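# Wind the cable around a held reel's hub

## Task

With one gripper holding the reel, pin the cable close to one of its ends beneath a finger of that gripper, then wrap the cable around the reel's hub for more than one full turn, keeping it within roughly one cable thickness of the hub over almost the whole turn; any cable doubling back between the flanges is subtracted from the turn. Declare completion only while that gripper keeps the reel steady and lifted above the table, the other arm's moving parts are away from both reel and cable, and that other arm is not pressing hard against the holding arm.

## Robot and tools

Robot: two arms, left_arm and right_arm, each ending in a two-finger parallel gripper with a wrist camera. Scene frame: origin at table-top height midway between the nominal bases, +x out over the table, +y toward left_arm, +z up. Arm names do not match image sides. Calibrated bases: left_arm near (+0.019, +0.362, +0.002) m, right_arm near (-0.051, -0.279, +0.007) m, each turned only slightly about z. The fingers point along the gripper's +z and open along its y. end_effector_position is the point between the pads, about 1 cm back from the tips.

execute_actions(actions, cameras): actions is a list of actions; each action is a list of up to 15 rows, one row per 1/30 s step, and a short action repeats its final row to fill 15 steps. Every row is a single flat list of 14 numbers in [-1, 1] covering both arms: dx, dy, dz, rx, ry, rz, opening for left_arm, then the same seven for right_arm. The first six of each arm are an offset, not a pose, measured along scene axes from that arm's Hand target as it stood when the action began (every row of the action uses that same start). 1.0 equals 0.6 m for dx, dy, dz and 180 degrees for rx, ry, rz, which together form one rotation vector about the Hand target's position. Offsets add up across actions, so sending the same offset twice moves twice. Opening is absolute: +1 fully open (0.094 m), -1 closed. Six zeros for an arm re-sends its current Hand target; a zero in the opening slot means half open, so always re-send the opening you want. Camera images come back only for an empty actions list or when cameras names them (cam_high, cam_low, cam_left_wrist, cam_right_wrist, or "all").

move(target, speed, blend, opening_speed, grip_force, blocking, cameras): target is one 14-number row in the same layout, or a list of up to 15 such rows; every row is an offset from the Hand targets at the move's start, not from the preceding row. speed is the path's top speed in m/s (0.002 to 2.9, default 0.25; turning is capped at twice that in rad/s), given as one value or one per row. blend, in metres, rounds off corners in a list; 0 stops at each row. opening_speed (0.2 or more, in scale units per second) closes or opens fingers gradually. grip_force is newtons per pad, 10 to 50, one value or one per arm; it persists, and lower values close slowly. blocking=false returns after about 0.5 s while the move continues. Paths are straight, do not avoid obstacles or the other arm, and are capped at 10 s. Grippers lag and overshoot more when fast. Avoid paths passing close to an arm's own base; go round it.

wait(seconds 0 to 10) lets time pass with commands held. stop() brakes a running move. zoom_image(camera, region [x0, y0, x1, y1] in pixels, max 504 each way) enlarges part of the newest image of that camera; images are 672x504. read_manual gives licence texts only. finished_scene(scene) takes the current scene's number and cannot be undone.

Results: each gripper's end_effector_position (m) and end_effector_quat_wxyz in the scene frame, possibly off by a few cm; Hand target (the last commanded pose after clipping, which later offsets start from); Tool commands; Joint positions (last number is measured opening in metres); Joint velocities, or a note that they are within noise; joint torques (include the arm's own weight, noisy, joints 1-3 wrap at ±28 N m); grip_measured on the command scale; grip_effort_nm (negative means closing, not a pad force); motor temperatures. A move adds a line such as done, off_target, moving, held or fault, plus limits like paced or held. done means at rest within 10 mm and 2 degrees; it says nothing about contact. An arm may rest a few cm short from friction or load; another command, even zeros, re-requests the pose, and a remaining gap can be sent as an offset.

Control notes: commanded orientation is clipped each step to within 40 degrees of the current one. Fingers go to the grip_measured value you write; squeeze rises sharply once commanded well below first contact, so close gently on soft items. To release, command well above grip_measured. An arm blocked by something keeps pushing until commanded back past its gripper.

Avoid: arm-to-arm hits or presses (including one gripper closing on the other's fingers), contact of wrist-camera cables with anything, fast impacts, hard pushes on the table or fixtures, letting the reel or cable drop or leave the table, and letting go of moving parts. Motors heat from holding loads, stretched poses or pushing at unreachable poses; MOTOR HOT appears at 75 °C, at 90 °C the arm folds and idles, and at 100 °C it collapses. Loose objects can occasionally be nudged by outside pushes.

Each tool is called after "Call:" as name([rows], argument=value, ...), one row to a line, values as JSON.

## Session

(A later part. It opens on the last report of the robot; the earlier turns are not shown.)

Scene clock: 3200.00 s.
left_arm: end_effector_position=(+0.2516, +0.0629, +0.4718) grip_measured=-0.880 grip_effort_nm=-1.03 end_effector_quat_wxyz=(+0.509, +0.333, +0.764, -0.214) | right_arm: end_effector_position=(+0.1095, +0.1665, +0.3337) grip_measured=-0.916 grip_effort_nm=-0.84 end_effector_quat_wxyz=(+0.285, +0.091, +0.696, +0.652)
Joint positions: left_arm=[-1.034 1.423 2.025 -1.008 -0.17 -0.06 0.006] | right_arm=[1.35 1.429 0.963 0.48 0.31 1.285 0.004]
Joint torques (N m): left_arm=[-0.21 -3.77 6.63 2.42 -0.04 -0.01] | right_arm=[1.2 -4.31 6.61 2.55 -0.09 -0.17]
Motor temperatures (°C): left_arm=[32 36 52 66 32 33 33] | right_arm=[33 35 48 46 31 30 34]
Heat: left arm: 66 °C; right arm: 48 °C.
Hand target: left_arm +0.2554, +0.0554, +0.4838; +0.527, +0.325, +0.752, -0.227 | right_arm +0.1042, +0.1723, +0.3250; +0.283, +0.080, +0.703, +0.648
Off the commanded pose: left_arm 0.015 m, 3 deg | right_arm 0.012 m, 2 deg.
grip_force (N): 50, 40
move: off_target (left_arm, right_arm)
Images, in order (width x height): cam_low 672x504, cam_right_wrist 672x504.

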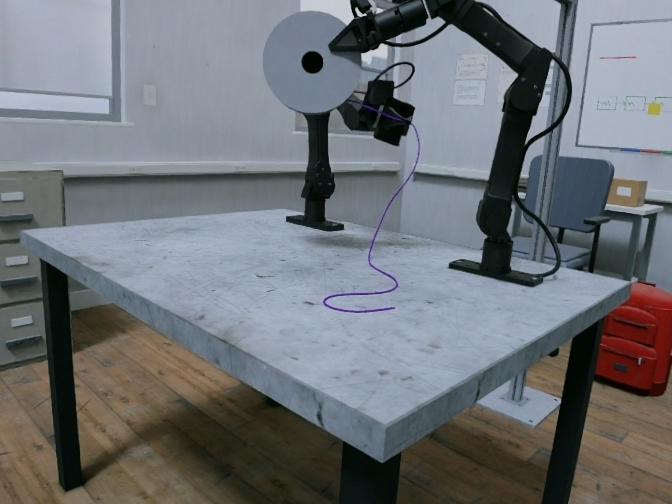

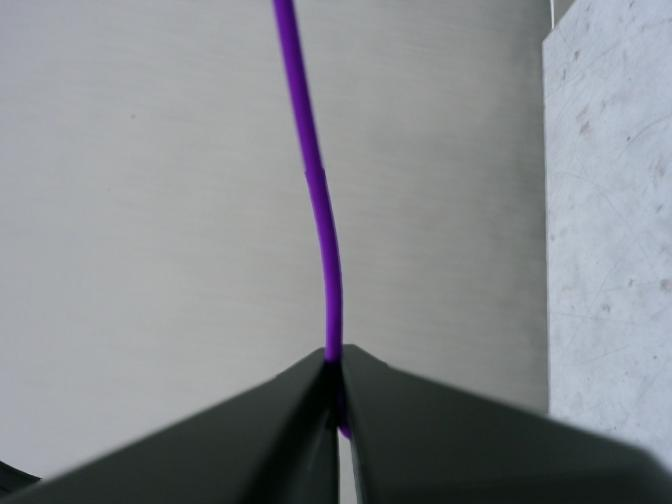

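Call:
move(target=[0,0,0,0,0,0,-1,0,0,0,0,0,0,-0.86], opening_speed=0.2, cameras=["cam_right_wrist", "cam_low"])

Scene clock: 3212.27 s.
left_arm: end_effector_position=(+0.2516, +0.0629, +0.4718) grip_measured=-0.880 grip_effort_nm=-1.03 end_effector_quat_wxyz=(+0.509, +0.333, +0.764, -0.214) | right_arm: end_effector_position=(+0.1078, +0.1671, +0.3338) grip_measured=-0.863 grip_effort_nm=0.15 end_effector_quat_wxyz=(+0.284, +0.090, +0.696, +0.653)
Joint positions: left_arm=[-1.034 1.423 2.025 -1.008 -0.17 -0.06 0.006] | right_arm=[1.354 1.429 0.963 0.48 0.31 1.285 0.006]
Joint torques (N m): left_arm=[-0.25 -3.75 6.68 2.42 -0.05 -0.01] | right_arm=[0.79 -4.4 6.67 2.55 -0.09 -0.12]
Motor temperatures (°C): left_arm=[32 36 52 66 32 33 33] | right_arm=[33 35 48 47 31 30 34]
Heat: left arm: 66 °C; right arm: 48 °C.
Hand target: left_arm +0.2554, +0.0554, +0.4838; +0.527, +0.325, +0.752, -0.227 | right_arm +0.1041, +0.1724, +0.3250; +0.282, +0.080, +0.702, +0.648
Off the commanded pose: left_arm 0.015 m, 3 deg | right_arm 0.011 m, 1 deg.
grip_force (N): 50, 40
move: off_target (left_arm, right_arm)
Images, in order (width x height): cam_low 672x504, cam_right_wrist 672x504.

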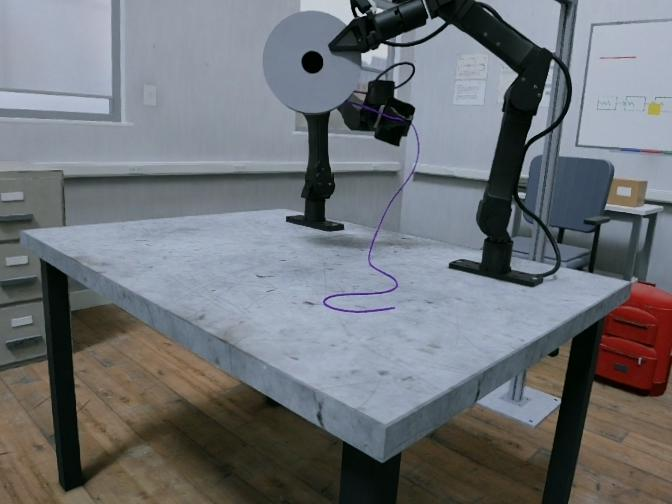

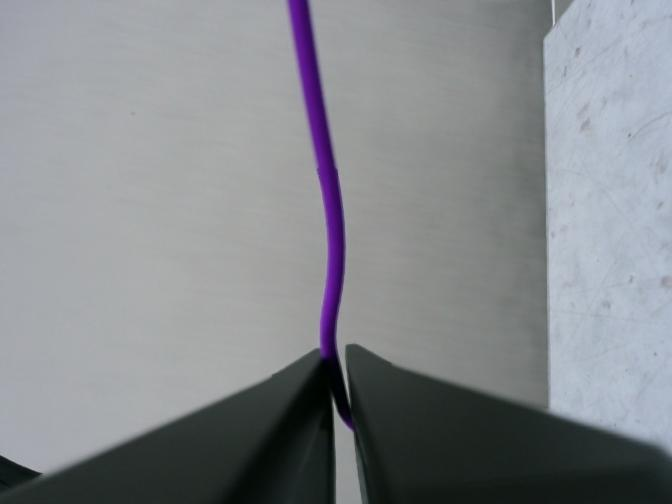

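Call:
move(target=[0,0,0,0,0,0,-1,-0.0108,-0.0188,0,0,0,0,-0.86], speed=0.05, cameras=["cam_right_wrist"])

Scene clock: 3241.07 s.
left_arm: end_effector_position=(+0.2516, +0.0629, +0.4718) grip_measured=-0.880 grip_effort_nm=-1.03 end_effector_quat_wxyz=(+0.509, +0.333, +0.764, -0.214) | right_arm: end_effector_position=(+0.1041, +0.1662, +0.3185) grip_measured=-0.863 grip_effort_nm=0.14 end_effector_quat_wxyz=(+0.282, +0.087, +0.707, +0.642)
Joint positions: left_arm=[-1.034 1.423 2.025 -1.008 -0.17 -0.06 0.006] | right_arm=[1.363 1.429 0.932 0.48 0.318 1.284 0.006]
Joint torques (N m): left_arm=[-0.2 -3.75 6.68 2.42 -0.04 -0.03] | right_arm=[1.06 -7.92 5.97 2.46 -0.09 -0.12]
Motor temperatures (°C): left_arm=[32 36 52 66 32 33 33] | right_arm=[33 35 48 47 31 30 34]
Heat: left arm: 66 °C; right arm: 48 °C.
Hand target: left_arm +0.2554, +0.0554, +0.4838; +0.527, +0.325, +0.752, -0.227 | right_arm +0.0975, +0.1611, +0.3250; +0.282, +0.080, +0.703, +0.648
Off the commanded pose: left_arm 0.015 m, 3 deg | right_arm 0.011 m, 1 deg.
grip_force (N): 50, 40
move: off_target (left_arm, right_arm)
Images, in order (width x height): cam_right_wrist 672x504.

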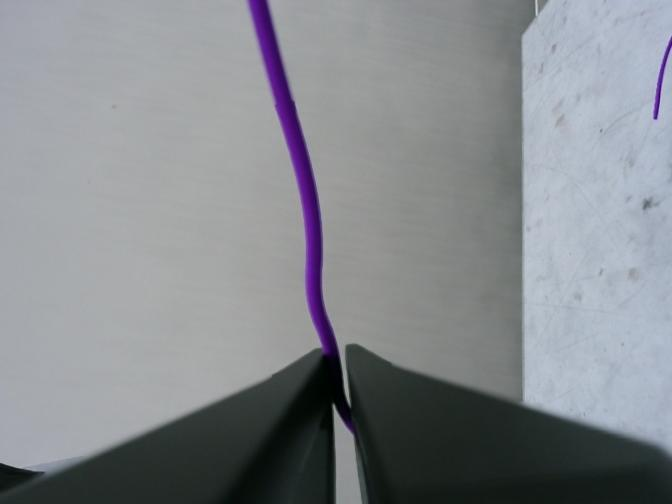

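Call:
move(target=[0,0,0,0,0,0,-1,0.1342,-0.0918,0.0617,0,0,-0.0444,-0.86], speed=0.06, cameras=["all"])

Call:
zoom_image(camera="cam_high", region=[140, 80, 320, 260])

Call:
zoom_image(camera="cam_low", region=[230, 0, 430, 170])

Scene clock: 3267.00 s.
left_arm: end_effector_position=(+0.2516, +0.0629, +0.4718) grip_measured=-0.880 grip_effort_nm=-1.03 end_effector_quat_wxyz=(+0.509, +0.333, +0.764, -0.214) | right_arm: end_effector_position=(+0.1793, +0.1110, +0.3315) grip_measured=-0.863 grip_effort_nm=0.15 end_effector_quat_wxyz=(+0.319, +0.132, +0.715, +0.608)
Joint positions: left_arm=[-1.034 1.423 2.025 -1.008 -0.17 -0.06 0.006] | right_arm=[1.13 1.324 0.945 0.32 0.214 1.283 0.006]
Joint torques (N m): left_arm=[-0.21 -3.73 6.65 2.42 -0.04 -0.01] | right_arm=[-0.36 -7.47 10.35 2.37 -0.11 -0.15]
Motor temperatures (°C): left_arm=[32 36 52 67 32 33 33] | right_arm=[33 37 49 47 31 30 33]
Heat: left arm: 67 °C; right arm: 49 °C.
Hand target: left_arm +0.2554, +0.0554, +0.4838; +0.527, +0.325, +0.752, -0.227 | right_arm +0.1781, +0.1060, +0.3619; +0.327, +0.128, +0.695, +0.627
Off the commanded pose: left_arm 0.015 m, 3 deg | right_arm 0.031 m, 3 deg.
grip_force (N): 50, 40
move: off_target (left_arm, right_arm)

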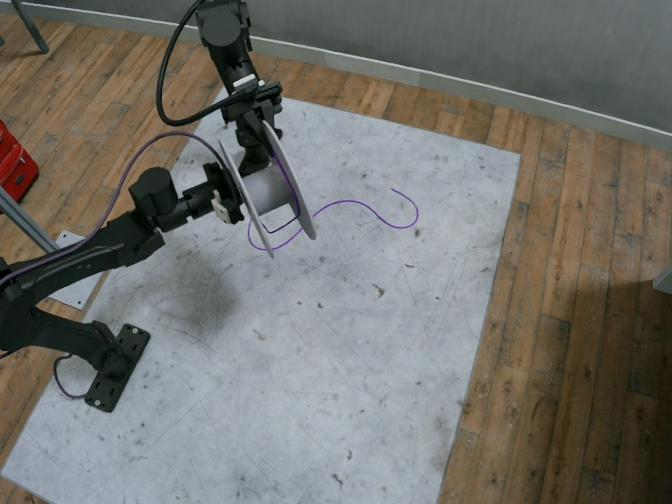

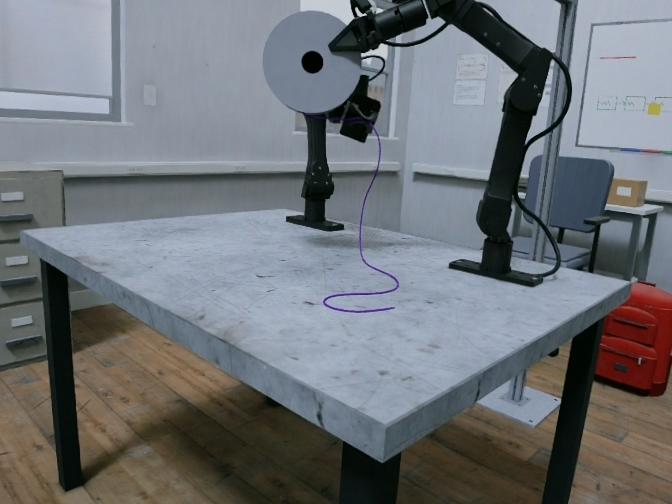

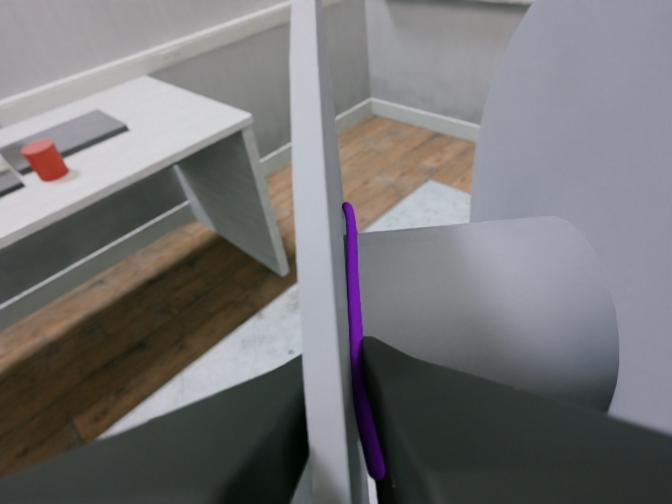

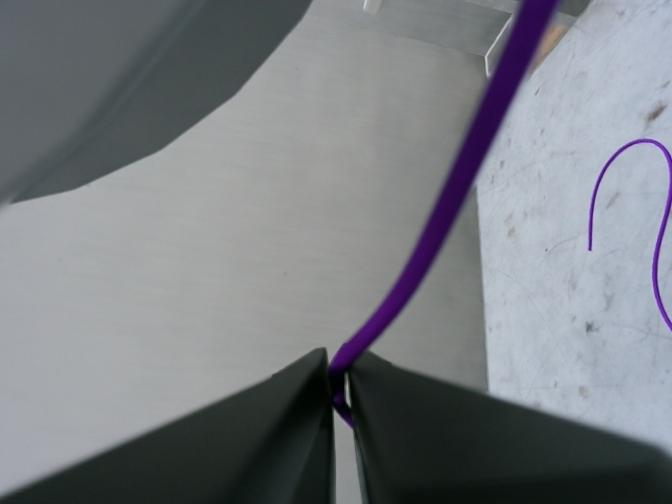

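Scaled by 2.800.

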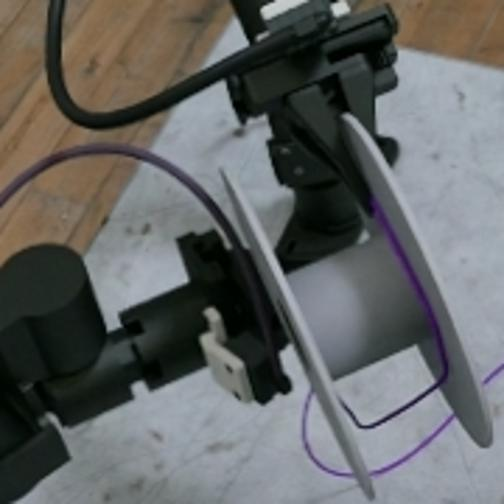

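Scaled by 2.520.

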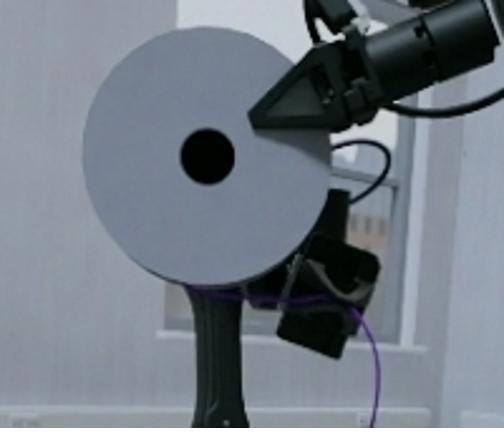

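Call:
move(target=[0,0,0,0,0,0,-1,0,0,0,0,0,0,-1], opening_speed=0.3)

Call:
move([
  [0,0,0,0,0,0,-1,0.1653,-0.1222,-0.2948,-0.2685,-0.3034,-0.0337,-1],
], speed=0.1, cameras=["all"])

Call:
zoom_image(camera="cam_high", region=[140, 80, 320, 260])

Call:
zoom_image(camera="cam_low", region=[230, 0, 430, 170])

Scene clock: 3310.23 s.
left_arm: end_effector_position=(+0.2516, +0.0629, +0.4718) grip_measured=-0.880 grip_effort_nm=-1.03 end_effector_quat_wxyz=(+0.509, +0.333, +0.764, -0.214) | right_arm: end_effector_position=(+0.1792, +0.1110, +0.3314) grip_measured=-0.916 grip_effort_nm=-0.84 end_effector_quat_wxyz=(+0.319, +0.132, +0.716, +0.608)
Joint positions: left_arm=[-1.034 1.423 2.025 -1.008 -0.17 -0.06 0.006] | right_arm=[1.13 1.324 0.945 0.319 0.214 1.283 0.004]
Joint torques (N m): left_arm=[-0.24 -3.84 6.61 2.42 -0.06 -0.03] | right_arm=[-0.65 -7.38 10.11 2.38 -0.05 -0.13]
Motor temperatures (°C): left_arm=[32 36 51 67 32 33 33] | right_arm=[33 37 54 45 31 30 33]
Heat: left arm: 67 °C; right arm: 54 °C.
Hand target: left_arm +0.2554, +0.0554, +0.4838; +0.527, +0.325, +0.752, -0.227 | right_arm +0.1781, +0.1060, +0.3620; +0.327, +0.129, +0.695, +0.627
Off the commanded pose: left_arm 0.015 m, 3 deg | right_arm 0.031 m, 3 deg.
grip_force (N): 50, 40
move: off_target (left_arm, right_arm)

Scene clock: 3317.30 s.
left_arm: end_effector_position=(+0.2516, +0.0629, +0.4718) grip_measured=-0.880 grip_effort_nm=-1.03 end_effector_quat_wxyz=(+0.509, +0.333, +0.764, -0.214) | right_arm: end_effector_position=(+0.2773, +0.0343, +0.1933) grip_measured=-0.917 grip_effort_nm=-0.84 end_effector_quat_wxyz=(+0.657, -0.265, +0.651, +0.273)
Joint positions: left_arm=[-1.034 1.423 2.025 -1.008 -0.17 -0.06 0.006] | right_arm=[0.756 1.672 0.532 1.152 -0.036 0.008 0.004]
Joint torques (N m): left_arm=[-0.23 -3.78 6.54 2.43 -0.06 -0.02] | right_arm=[-0.75 -4.57 4.22 2.65 -0.12 -0.08]
Motor temperatures (°C): left_arm=[32 36 51 67 32 33 33] | right_arm=[33 37 52 45 31 30 33]
Heat: left arm: 67 °C; right arm: 52 °C.
Hand target: left_arm +0.2554, +0.0554, +0.4838; +0.527, +0.325, +0.752, -0.227 | right_arm +0.2772, +0.0327, +0.1852; +0.653, -0.270, +0.653, +0.271
Off the commanded pose: left_arm 0.015 m, 3 deg | right_arm 0.008 m, 1 deg.
grip_force (N): 50, 40
move: off_target (left_arm)

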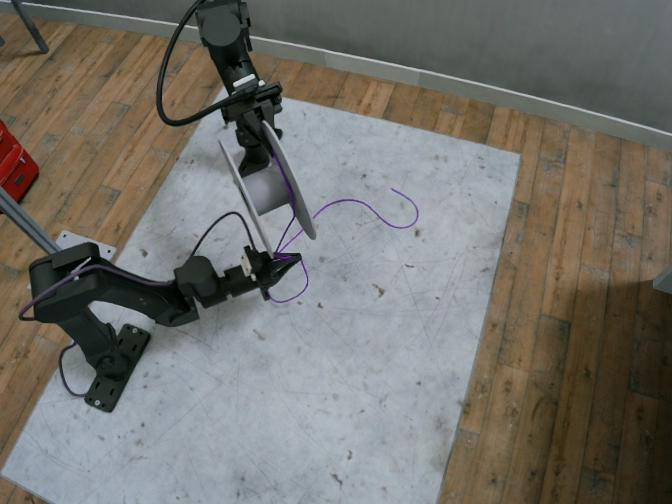

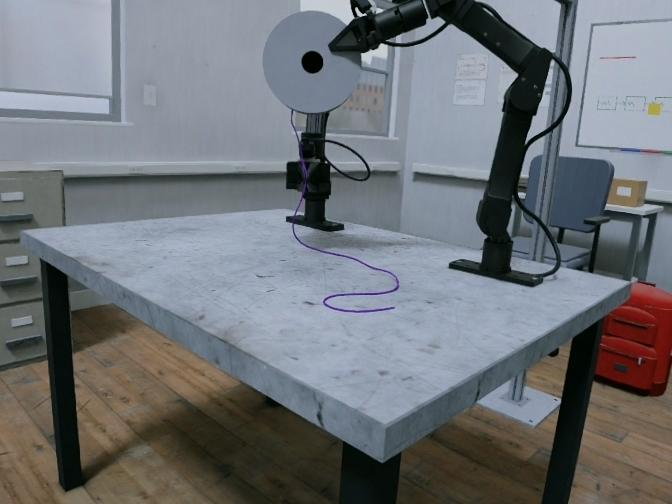

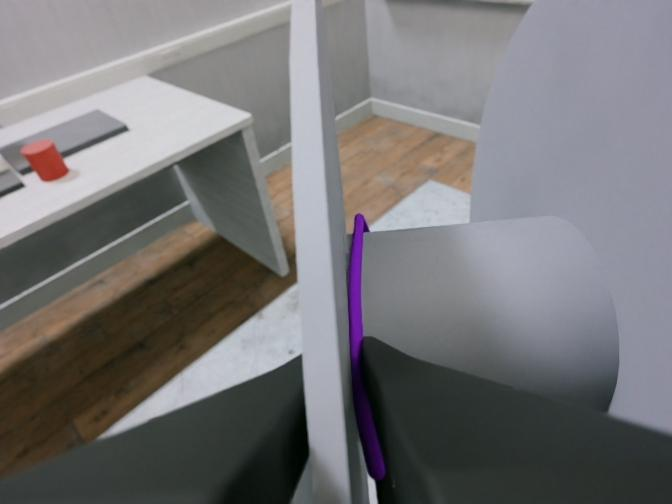

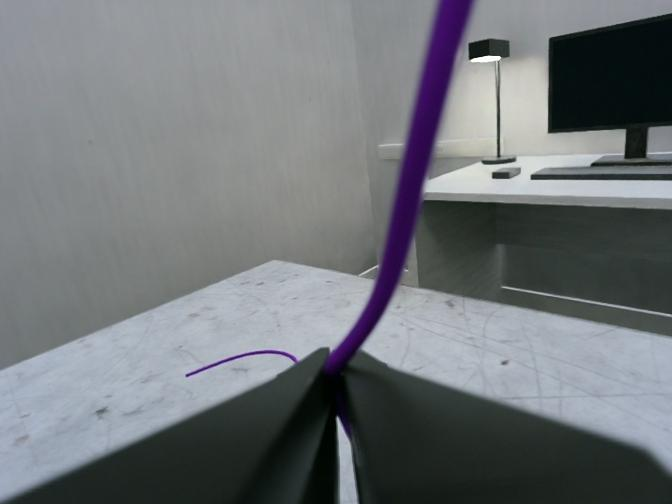

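Scaled by 2.800.

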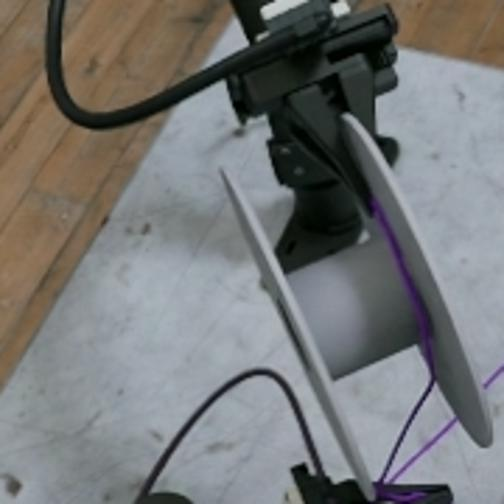

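Scaled by 2.520.

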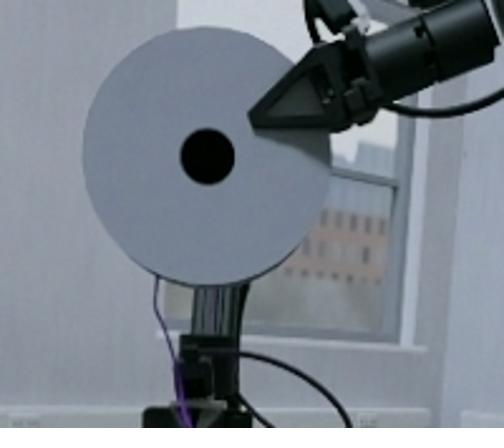

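Call:
move(target=[0,0,0,0,0,0,-1,0.0472,-0.0473,-0.075,0,0,0,-1], speed=0.06, cameras=["all"])

Call:
zoom_image(camera="cam_high", region=[140, 80, 320, 260])

Call:
zoom_image(camera="cam_low", region=[230, 60, 430, 230])

Scene clock: 3347.53 s.
left_arm: end_effector_position=(+0.2528, +0.0612, +0.4677) grip_measured=-0.880 grip_effort_nm=-1.03 end_effector_quat_wxyz=(+0.505, +0.335, +0.767, -0.211) | right_arm: end_effector_position=(+0.3069, +0.0060, +0.1516) grip_measured=-0.917 grip_effort_nm=-0.84 end_effector_quat_wxyz=(+0.661, -0.265, +0.647, +0.273)
Joint positions: left_arm=[-1.034 1.431 2.025 -1.014 -0.17 -0.06 0.006] | right_arm=[0.61 1.896 0.512 1.407 -0.181 0.007 0.004]
Joint torques (N m): left_arm=[-0.2 -4.51 6.69 2.46 -0.04 -0.02] | right_arm=[-0.46 -4.98 3.19 2.6 -0.12 -0.07]
Motor temperatures (°C): left_arm=[32 36 51 68 32 33 33] | right_arm=[33 36 48 47 31 30 34]
Heat: left arm: 68 °C; right arm: 48 °C.
Hand target: left_arm +0.2553, +0.0554, +0.4839; +0.527, +0.325, +0.752, -0.227 | right_arm +0.3056, +0.0043, +0.1400; +0.653, -0.270, +0.653, +0.271
Off the commanded pose: left_arm 0.017 m, 4 deg | right_arm 0.012 m, 1 deg.
grip_force (N): 50, 40
move: off_target (left_arm, right_arm)

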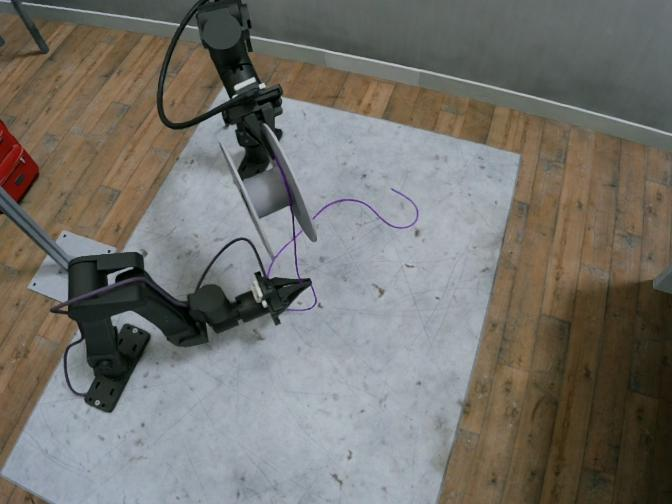

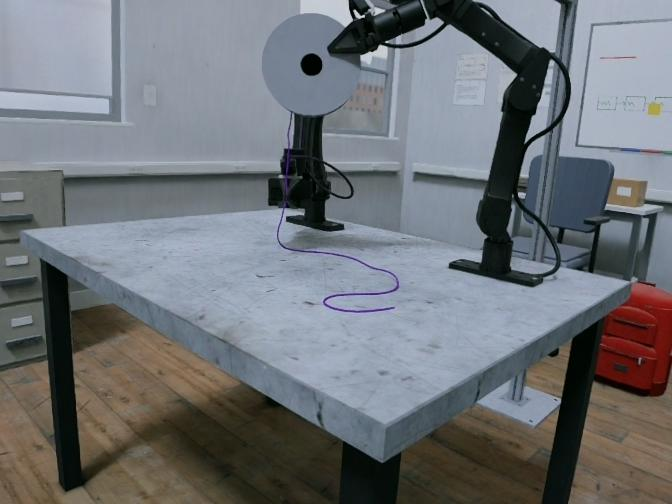

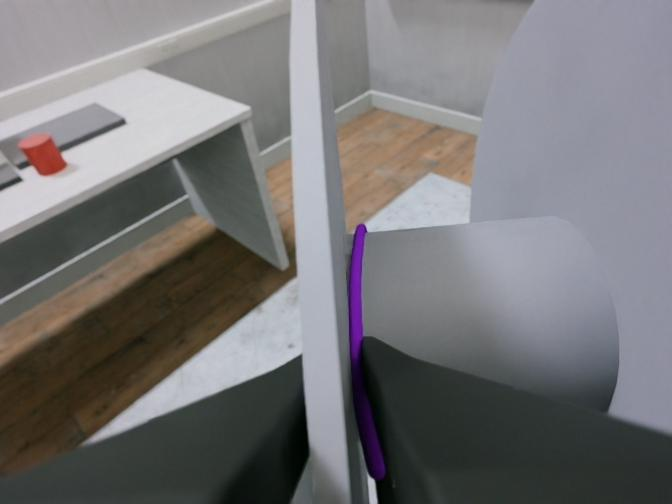

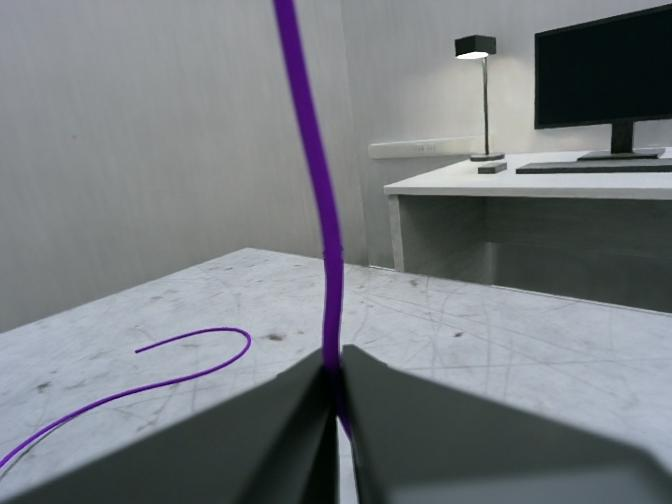

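Scaled by 2.800.

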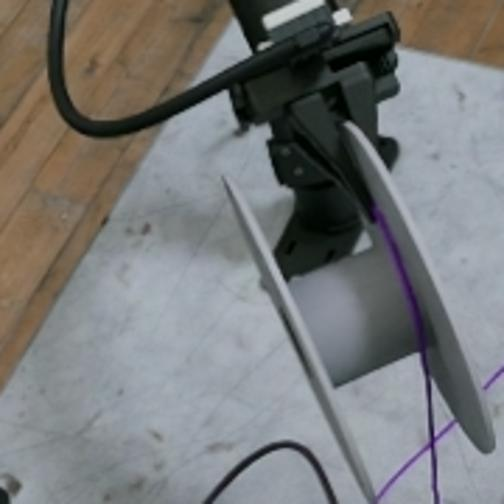

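Scaled by 2.520.

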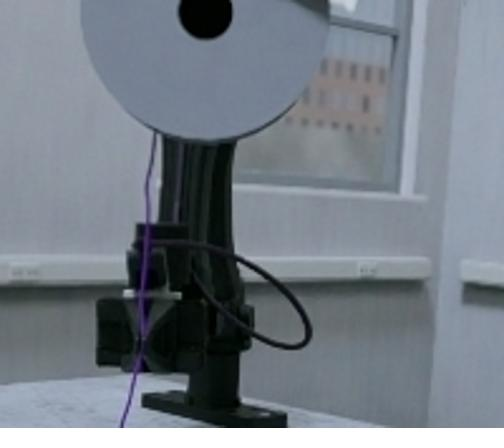

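Call:
move(target=[0,0,0,0,0,0,-1,0,0,0,0,0,0,-0.7], opening_speed=0.4, cameras=["cam_right_wrist"])

Call:
move(target=[0,0,0,0,0,0,-1,-0.0165,-0.0165,0.0917,0,0,0,-0.7], speed=0.06, cameras=["cam_right_wrist", "cam_low", "cam_high"])

Scene clock: 3363.70 s.
left_arm: end_effector_position=(+0.2528, +0.0612, +0.4677) grip_measured=-0.880 grip_effort_nm=-1.03 end_effector_quat_wxyz=(+0.505, +0.335, +0.767, -0.211) | right_arm: end_effector_position=(+0.3069, +0.0060, +0.1516) grip_measured=-0.703 grip_effort_nm=0.15 end_effector_quat_wxyz=(+0.661, -0.265, +0.647, +0.273)
Joint positions: left_arm=[-1.034 1.431 2.025 -1.014 -0.17 -0.06 0.006] | right_arm=[0.61 1.896 0.512 1.407 -0.182 0.007 0.014]
Joint torques (N m): left_arm=[-0.2 -4.57 6.61 2.44 -0.06 -0.02] | right_arm=[-0.61 -4.9 2.96 2.6 -0.11 -0.09]
Motor temperatures (°C): left_arm=[32 36 51 71 32 33 33] | right_arm=[33 36 47 47 31 30 34]
Heat: left arm: 71 °C; right arm: 47 °C.
Hand target: left_arm +0.2553, +0.0554, +0.4839; +0.527, +0.325, +0.752, -0.227 | right_arm +0.3056, +0.0043, +0.1400; +0.653, -0.270, +0.654, +0.271
Off the commanded pose: left_arm 0.017 m, 4 deg | right_arm 0.012 m, 1 deg.
grip_force (N): 50, 40
move: off_target (left_arm, right_arm)
Images, in order (width x height): cam_right_wrist 672x504.

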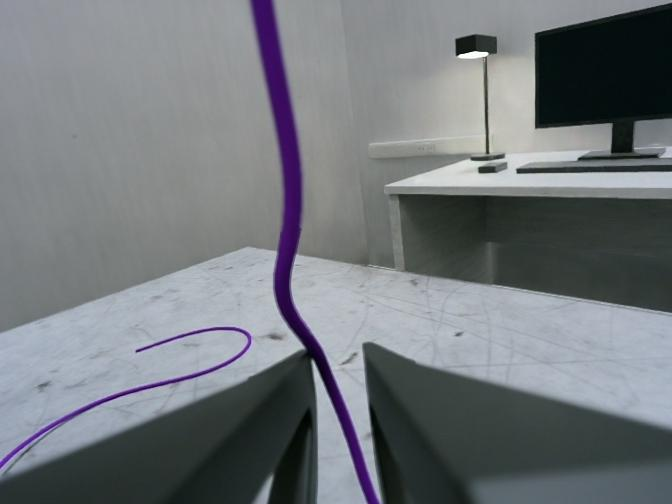

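Scene clock: 3365.40 s.
left_arm: end_effector_position=(+0.2528, +0.0612, +0.4677) grip_measured=-0.880 grip_effort_nm=-1.03 end_effector_quat_wxyz=(+0.505, +0.335, +0.767, -0.211) | right_arm: end_effector_position=(+0.2972, -0.0033, +0.1858) grip_measured=-0.703 grip_effort_nm=0.15 end_effector_quat_wxyz=(+0.647, -0.268, +0.661, +0.270)
Joint positions: left_arm=[-1.034 1.431 2.025 -1.014 -0.17 -0.06 0.006] | right_arm=[0.601 1.647 0.5 1.13 -0.19 0.007 0.014]
Joint torques (N m): left_arm=[-0.18 -4.53 6.69 2.46 -0.05 -0.01] | right_arm=[-0.72 -7.91 4.93 2.41 -0.15 -0.08]
Motor temperatures (°C): left_arm=[32 36 51 71 32 33 33] | right_arm=[33 36 47 47 31 30 34]
Heat: left arm: 71 °C; right arm: 47 °C.
Hand target: left_arm +0.2553, +0.0554, +0.4839; +0.527, +0.325, +0.752, -0.227 | right_arm +0.2957, -0.0057, +0.1950; +0.653, -0.270, +0.653, +0.271
Off the commanded pose: left_arm 0.017 m, 4 deg | right_arm 0.010 m, 1 deg.
grip_force (N): 50, 40
move: off_target (left_arm)
Images, in order (width x height): cam_high 672x504, cam_low 672x504, cam_right_wrist 672x504.

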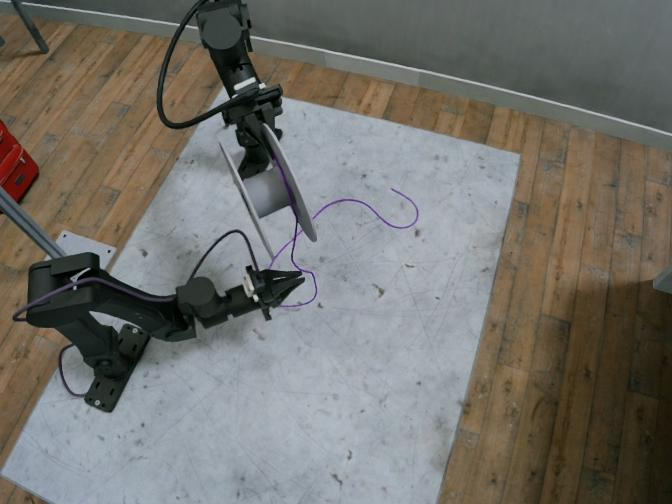

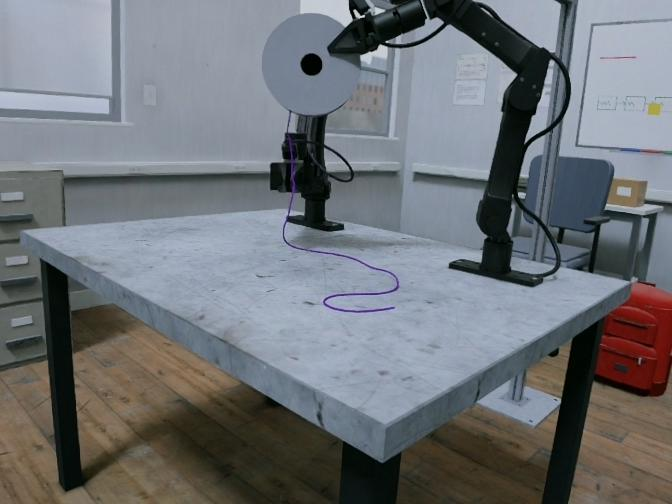

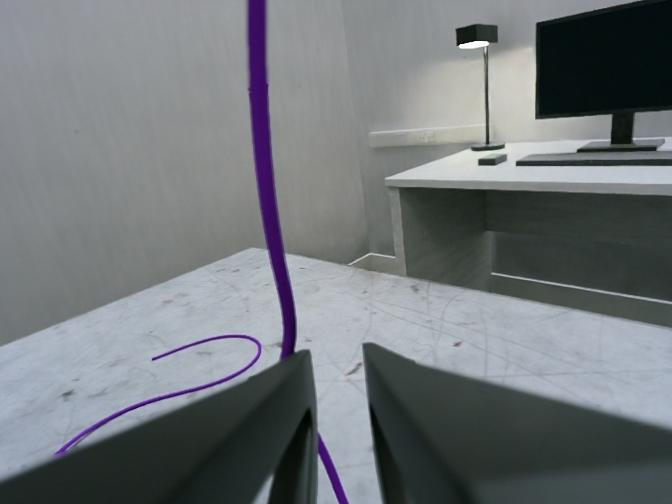

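Call:
zoom_image(camera="cam_right_wrist", region=[200, 220, 440, 504])

Scaled by 1.775.

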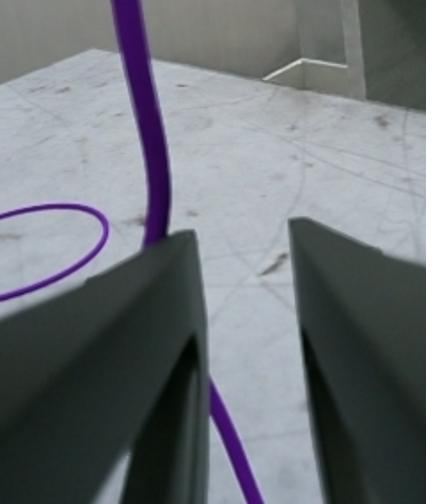

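Call:
move([
  [0,0,0,0,0,0,-1,0,0,0,0,0,0,-0.4],
  [0,0,0,0,0,0,-1,0.01,0.025,0.003,0,0,0,-0.4],
], speed=0.05, cameras=["cam_right_wrist"])

Call:
zoom_image(camera="cam_right_wrist", region=[200, 220, 440, 504])

Scene clock: 3438.07 s.
left_arm: end_effector_position=(+0.2528, +0.0612, +0.4677) grip_measured=-0.880 grip_effort_nm=-1.03 end_effector_quat_wxyz=(+0.505, +0.335, +0.767, -0.211) | right_arm: end_effector_position=(+0.2976, +0.0047, +0.1918) grip_measured=-0.403 grip_effort_nm=0.15 end_effector_quat_wxyz=(+0.649, -0.269, +0.657, +0.272)
Joint positions: left_arm=[-1.034 1.431 2.025 -1.014 -0.17 -0.06 0.006] | right_arm=[0.621 1.647 0.525 1.113 -0.175 0.007 0.028]
Joint torques (N m): left_arm=[-0.23 -4.56 6.65 2.46 -0.06 -0.01] | right_arm=[0.72 -5.23 7.24 2.36 0.03 -0.06]
Motor temperatures (°C): left_arm=[32 37 51 73 32 33 33] | right_arm=[33 38 48 45 31 30 33]
Heat: left arm: 73 °C; right arm: 48 °C.
Hand target: left_arm +0.2553, +0.0554, +0.4839; +0.527, +0.325, +0.752, -0.227 | right_arm +0.3017, +0.0094, +0.1968; +0.653, -0.270, +0.653, +0.271
Off the commanded pose: left_arm 0.017 m, 4 deg | right_arm 0.008 m, 1 deg.
grip_force (N): 50, 40
move: off_target (left_arm)
Images, in order (width x height): cam_right_wrist 672x504.

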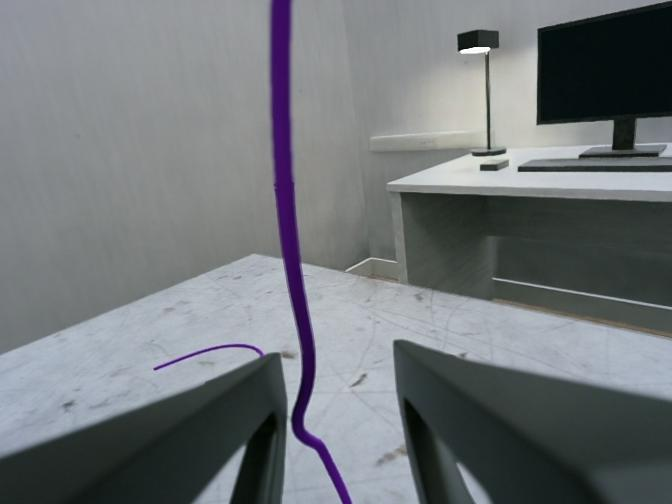

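Scaled by 1.775.

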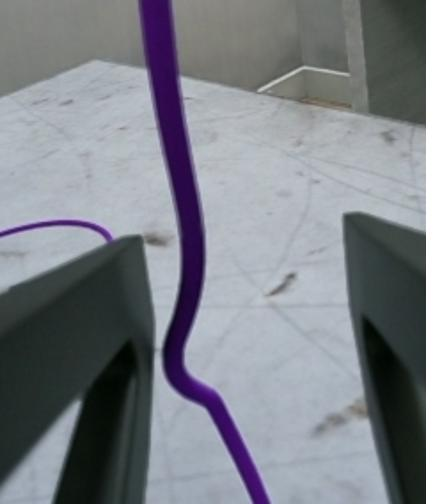

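Call:
move([
  [0,0,0,0,0,0,-1,-0.004,0.006,0.05,0,0,0,-0.4],
], speed=0.05, cameras=["cam_right_wrist"])

Call:
zoom_image(camera="cam_right_wrist", region=[200, 220, 440, 504])

Scene clock: 3454.27 s.
left_arm: end_effector_position=(+0.2528, +0.0612, +0.4677) grip_measured=-0.880 grip_effort_nm=-1.03 end_effector_quat_wxyz=(+0.505, +0.335, +0.767, -0.211) | right_arm: end_effector_position=(+0.2984, +0.0099, +0.2043) grip_measured=-0.403 grip_effort_nm=0.15 end_effector_quat_wxyz=(+0.636, -0.272, +0.670, +0.268)
Joint positions: left_arm=[-1.034 1.431 2.025 -1.014 -0.17 -0.06 0.006] | right_arm=[0.636 1.576 0.577 0.952 -0.159 0.007 0.028]
Joint torques (N m): left_arm=[-0.2 -4.56 6.69 2.46 -0.04 0.01] | right_arm=[0.58 -7.95 7.92 2.39 0.03 -0.1]
Motor temperatures (°C): left_arm=[32 37 51 74 32 33 33] | right_arm=[33 37 47 46 31 30 33]
Heat: left arm: 74 °C; right arm: 47 °C.
Hand target: left_arm +0.2553, +0.0554, +0.4839; +0.527, +0.325, +0.752, -0.227 | right_arm +0.2993, +0.0130, +0.2269; +0.653, -0.270, +0.653, +0.271
Off the commanded pose: left_arm 0.017 m, 4 deg | right_arm 0.023 m, 3 deg.
grip_force (N): 50, 40
move: off_target (left_arm, right_arm)
Images, in order (width x height): cam_right_wrist 672x504.

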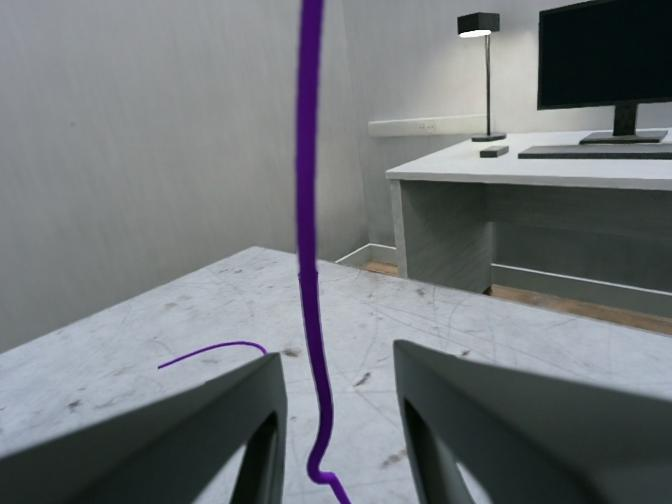

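Scaled by 1.775.

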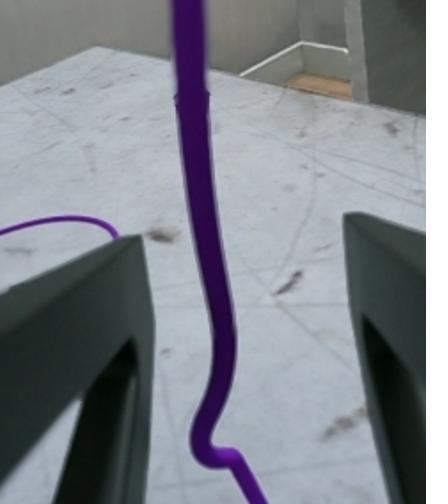

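Call:
move(target=[0,0,0,0,0,0,-1,0,0,0,0,0,0,-1], opening_speed=0.8, cameras=["cam_right_wrist"])

Scene clock: 3492.57 s.
left_arm: end_effector_position=(+0.2528, +0.0612, +0.4677) grip_measured=-0.880 grip_effort_nm=-1.03 end_effector_quat_wxyz=(+0.505, +0.335, +0.767, -0.211) | right_arm: end_effector_position=(+0.2984, +0.0099, +0.2041) grip_measured=-0.914 grip_effort_nm=-0.81 end_effector_quat_wxyz=(+0.636, -0.272, +0.670, +0.268)
Joint positions: left_arm=[-1.034 1.431 2.025 -1.014 -0.17 -0.06 0.006] | right_arm=[0.636 1.576 0.577 0.951 -0.159 0.007 0.004]
Joint torques (N m): left_arm=[-0.24 -4.55 6.69 2.45 -0.05 -0.02] | right_arm=[0.75 -8.08 8.09 2.36 0 -0.09]
Motor temperatures (°C): left_arm=[32 37 51 74 32 33 33] | right_arm=[33 39 48 45 31 30 33]
Heat: left arm: 74 °C; right arm: 48 °C.
Hand target: left_arm +0.2553, +0.0554, +0.4839; +0.527, +0.325, +0.752, -0.227 | right_arm +0.2993, +0.0130, +0.2269; +0.653, -0.270, +0.653, +0.271
Off the commanded pose: left_arm 0.017 m, 4 deg | right_arm 0.023 m, 3 deg.
grip_force (N): 50, 40
move: off_target (left_arm, right_arm)
Images, in order (width x height): cam_right_wrist 672x504.

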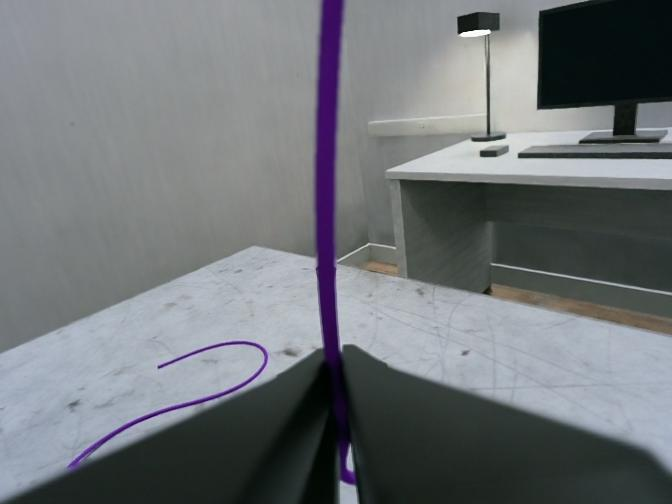

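Call:
move([
  [0,0,0,0,0,0,-1,-0.2068,0.1368,0.0602,0.1648,0.1801,0.0264,-1],
  [0,0,0,0,0,0,-1,-0.3002,0.1748,0.2252,0.2759,0.3121,0.0333,-1],
], speed=0.12, blend=[0.03,0], cameras=["all"])

Call:
zoom_image(camera="cam_high", region=[140, 80, 320, 260])

Call:
zoom_image(camera="cam_low", region=[230, 0, 430, 170])

Scene clock: 3533.70 s.
left_arm: end_effector_position=(+0.2524, +0.0611, +0.4673) grip_measured=-0.880 grip_effort_nm=-1.03 end_effector_quat_wxyz=(+0.504, +0.336, +0.768, -0.211) | right_arm: end_effector_position=(+0.1246, +0.1208, +0.3375) grip_measured=-0.915 grip_effort_nm=-0.84 end_effector_quat_wxyz=(+0.320, +0.139, +0.708, +0.614)
Joint positions: left_arm=[-1.034 1.431 2.025 -1.016 -0.168 -0.06 0.006] | right_arm=[1.338 1.287 0.926 0.315 0.43 1.303 0.004]
Joint torques (N m): left_arm=[-0.28 -4.52 6.69 2.47 -0.06 -0.02] | right_arm=[1.07 -6.6 9.98 2.23 0.02 0.05]
Motor temperatures (°C): left_arm=[32 37 51 75 32 33 33] | right_arm=[33 39 49 45 31 30 33]
Heat: left arm: 75 °C; right arm: 49 °C. Fold the left arm in close to its base, or ease its load, before you think long.
Hand target: left_arm +0.2554, +0.0554, +0.4839; +0.527, +0.325, +0.752, -0.227 | right_arm +0.1191, +0.1180, +0.3620; +0.315, +0.141, +0.693, +0.633
Off the commanded pose: left_arm 0.018 m, 4 deg | right_arm 0.025 m, 3 deg.
MOTOR HOT: joint 4 (wrist pitch) of the left arm reports 75 °C; the controller's stop level is 90 °C. To cool a motor, set the load down, stop pushing, or move to a pose that needs little force.
grip_force (N): 50, 40
move: off_target (left_arm, right_arm)

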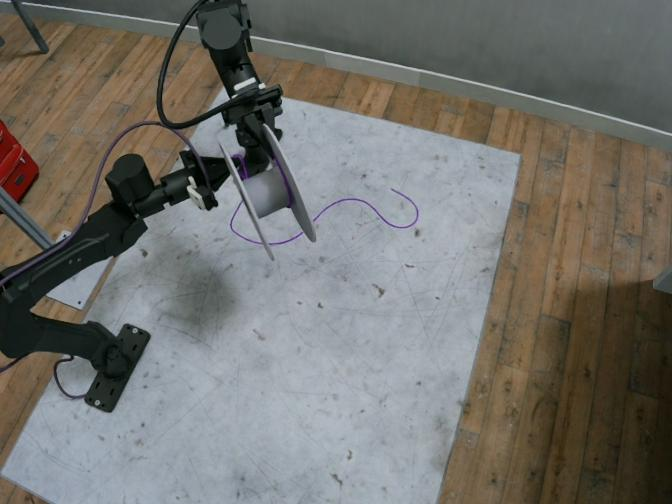

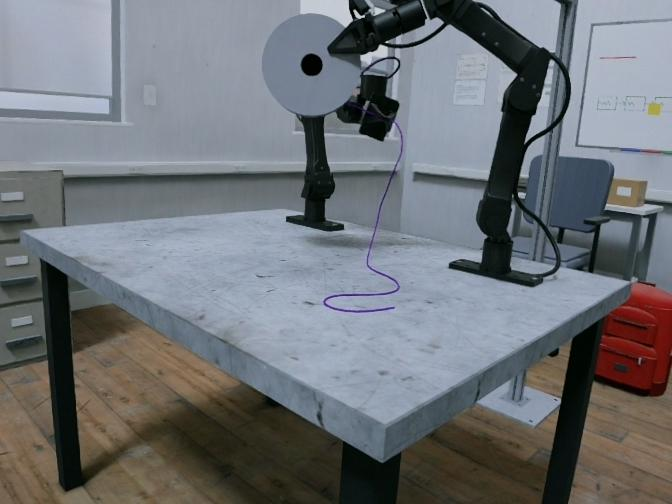

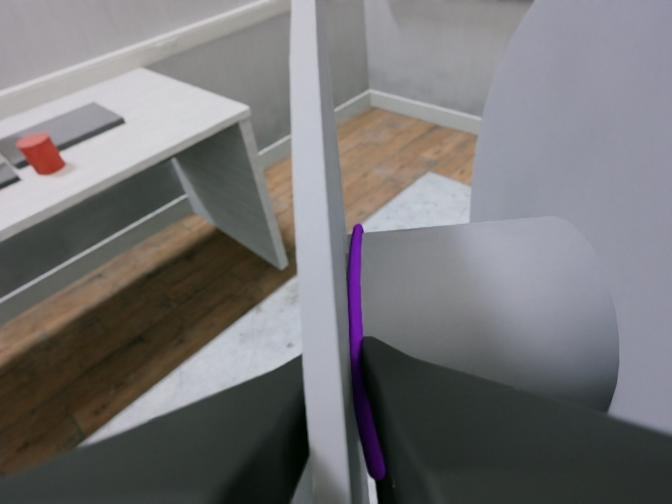

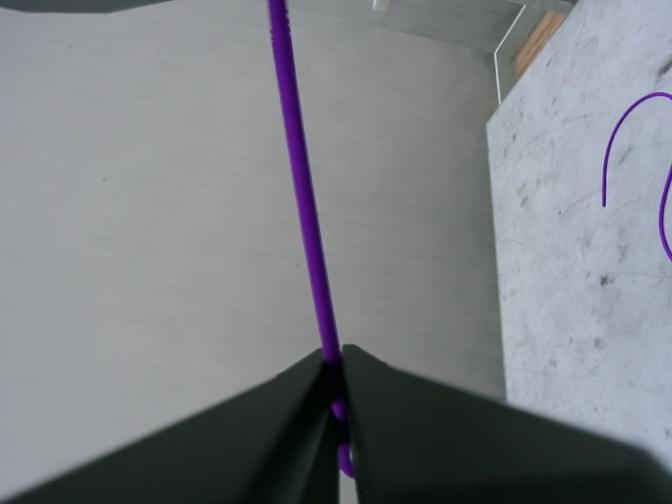

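Scaled by 2.800.

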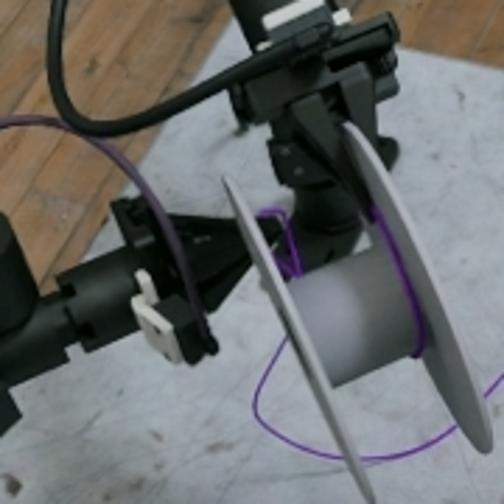

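Scaled by 2.520.

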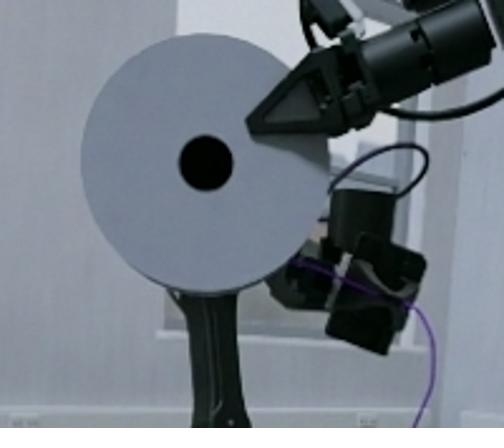

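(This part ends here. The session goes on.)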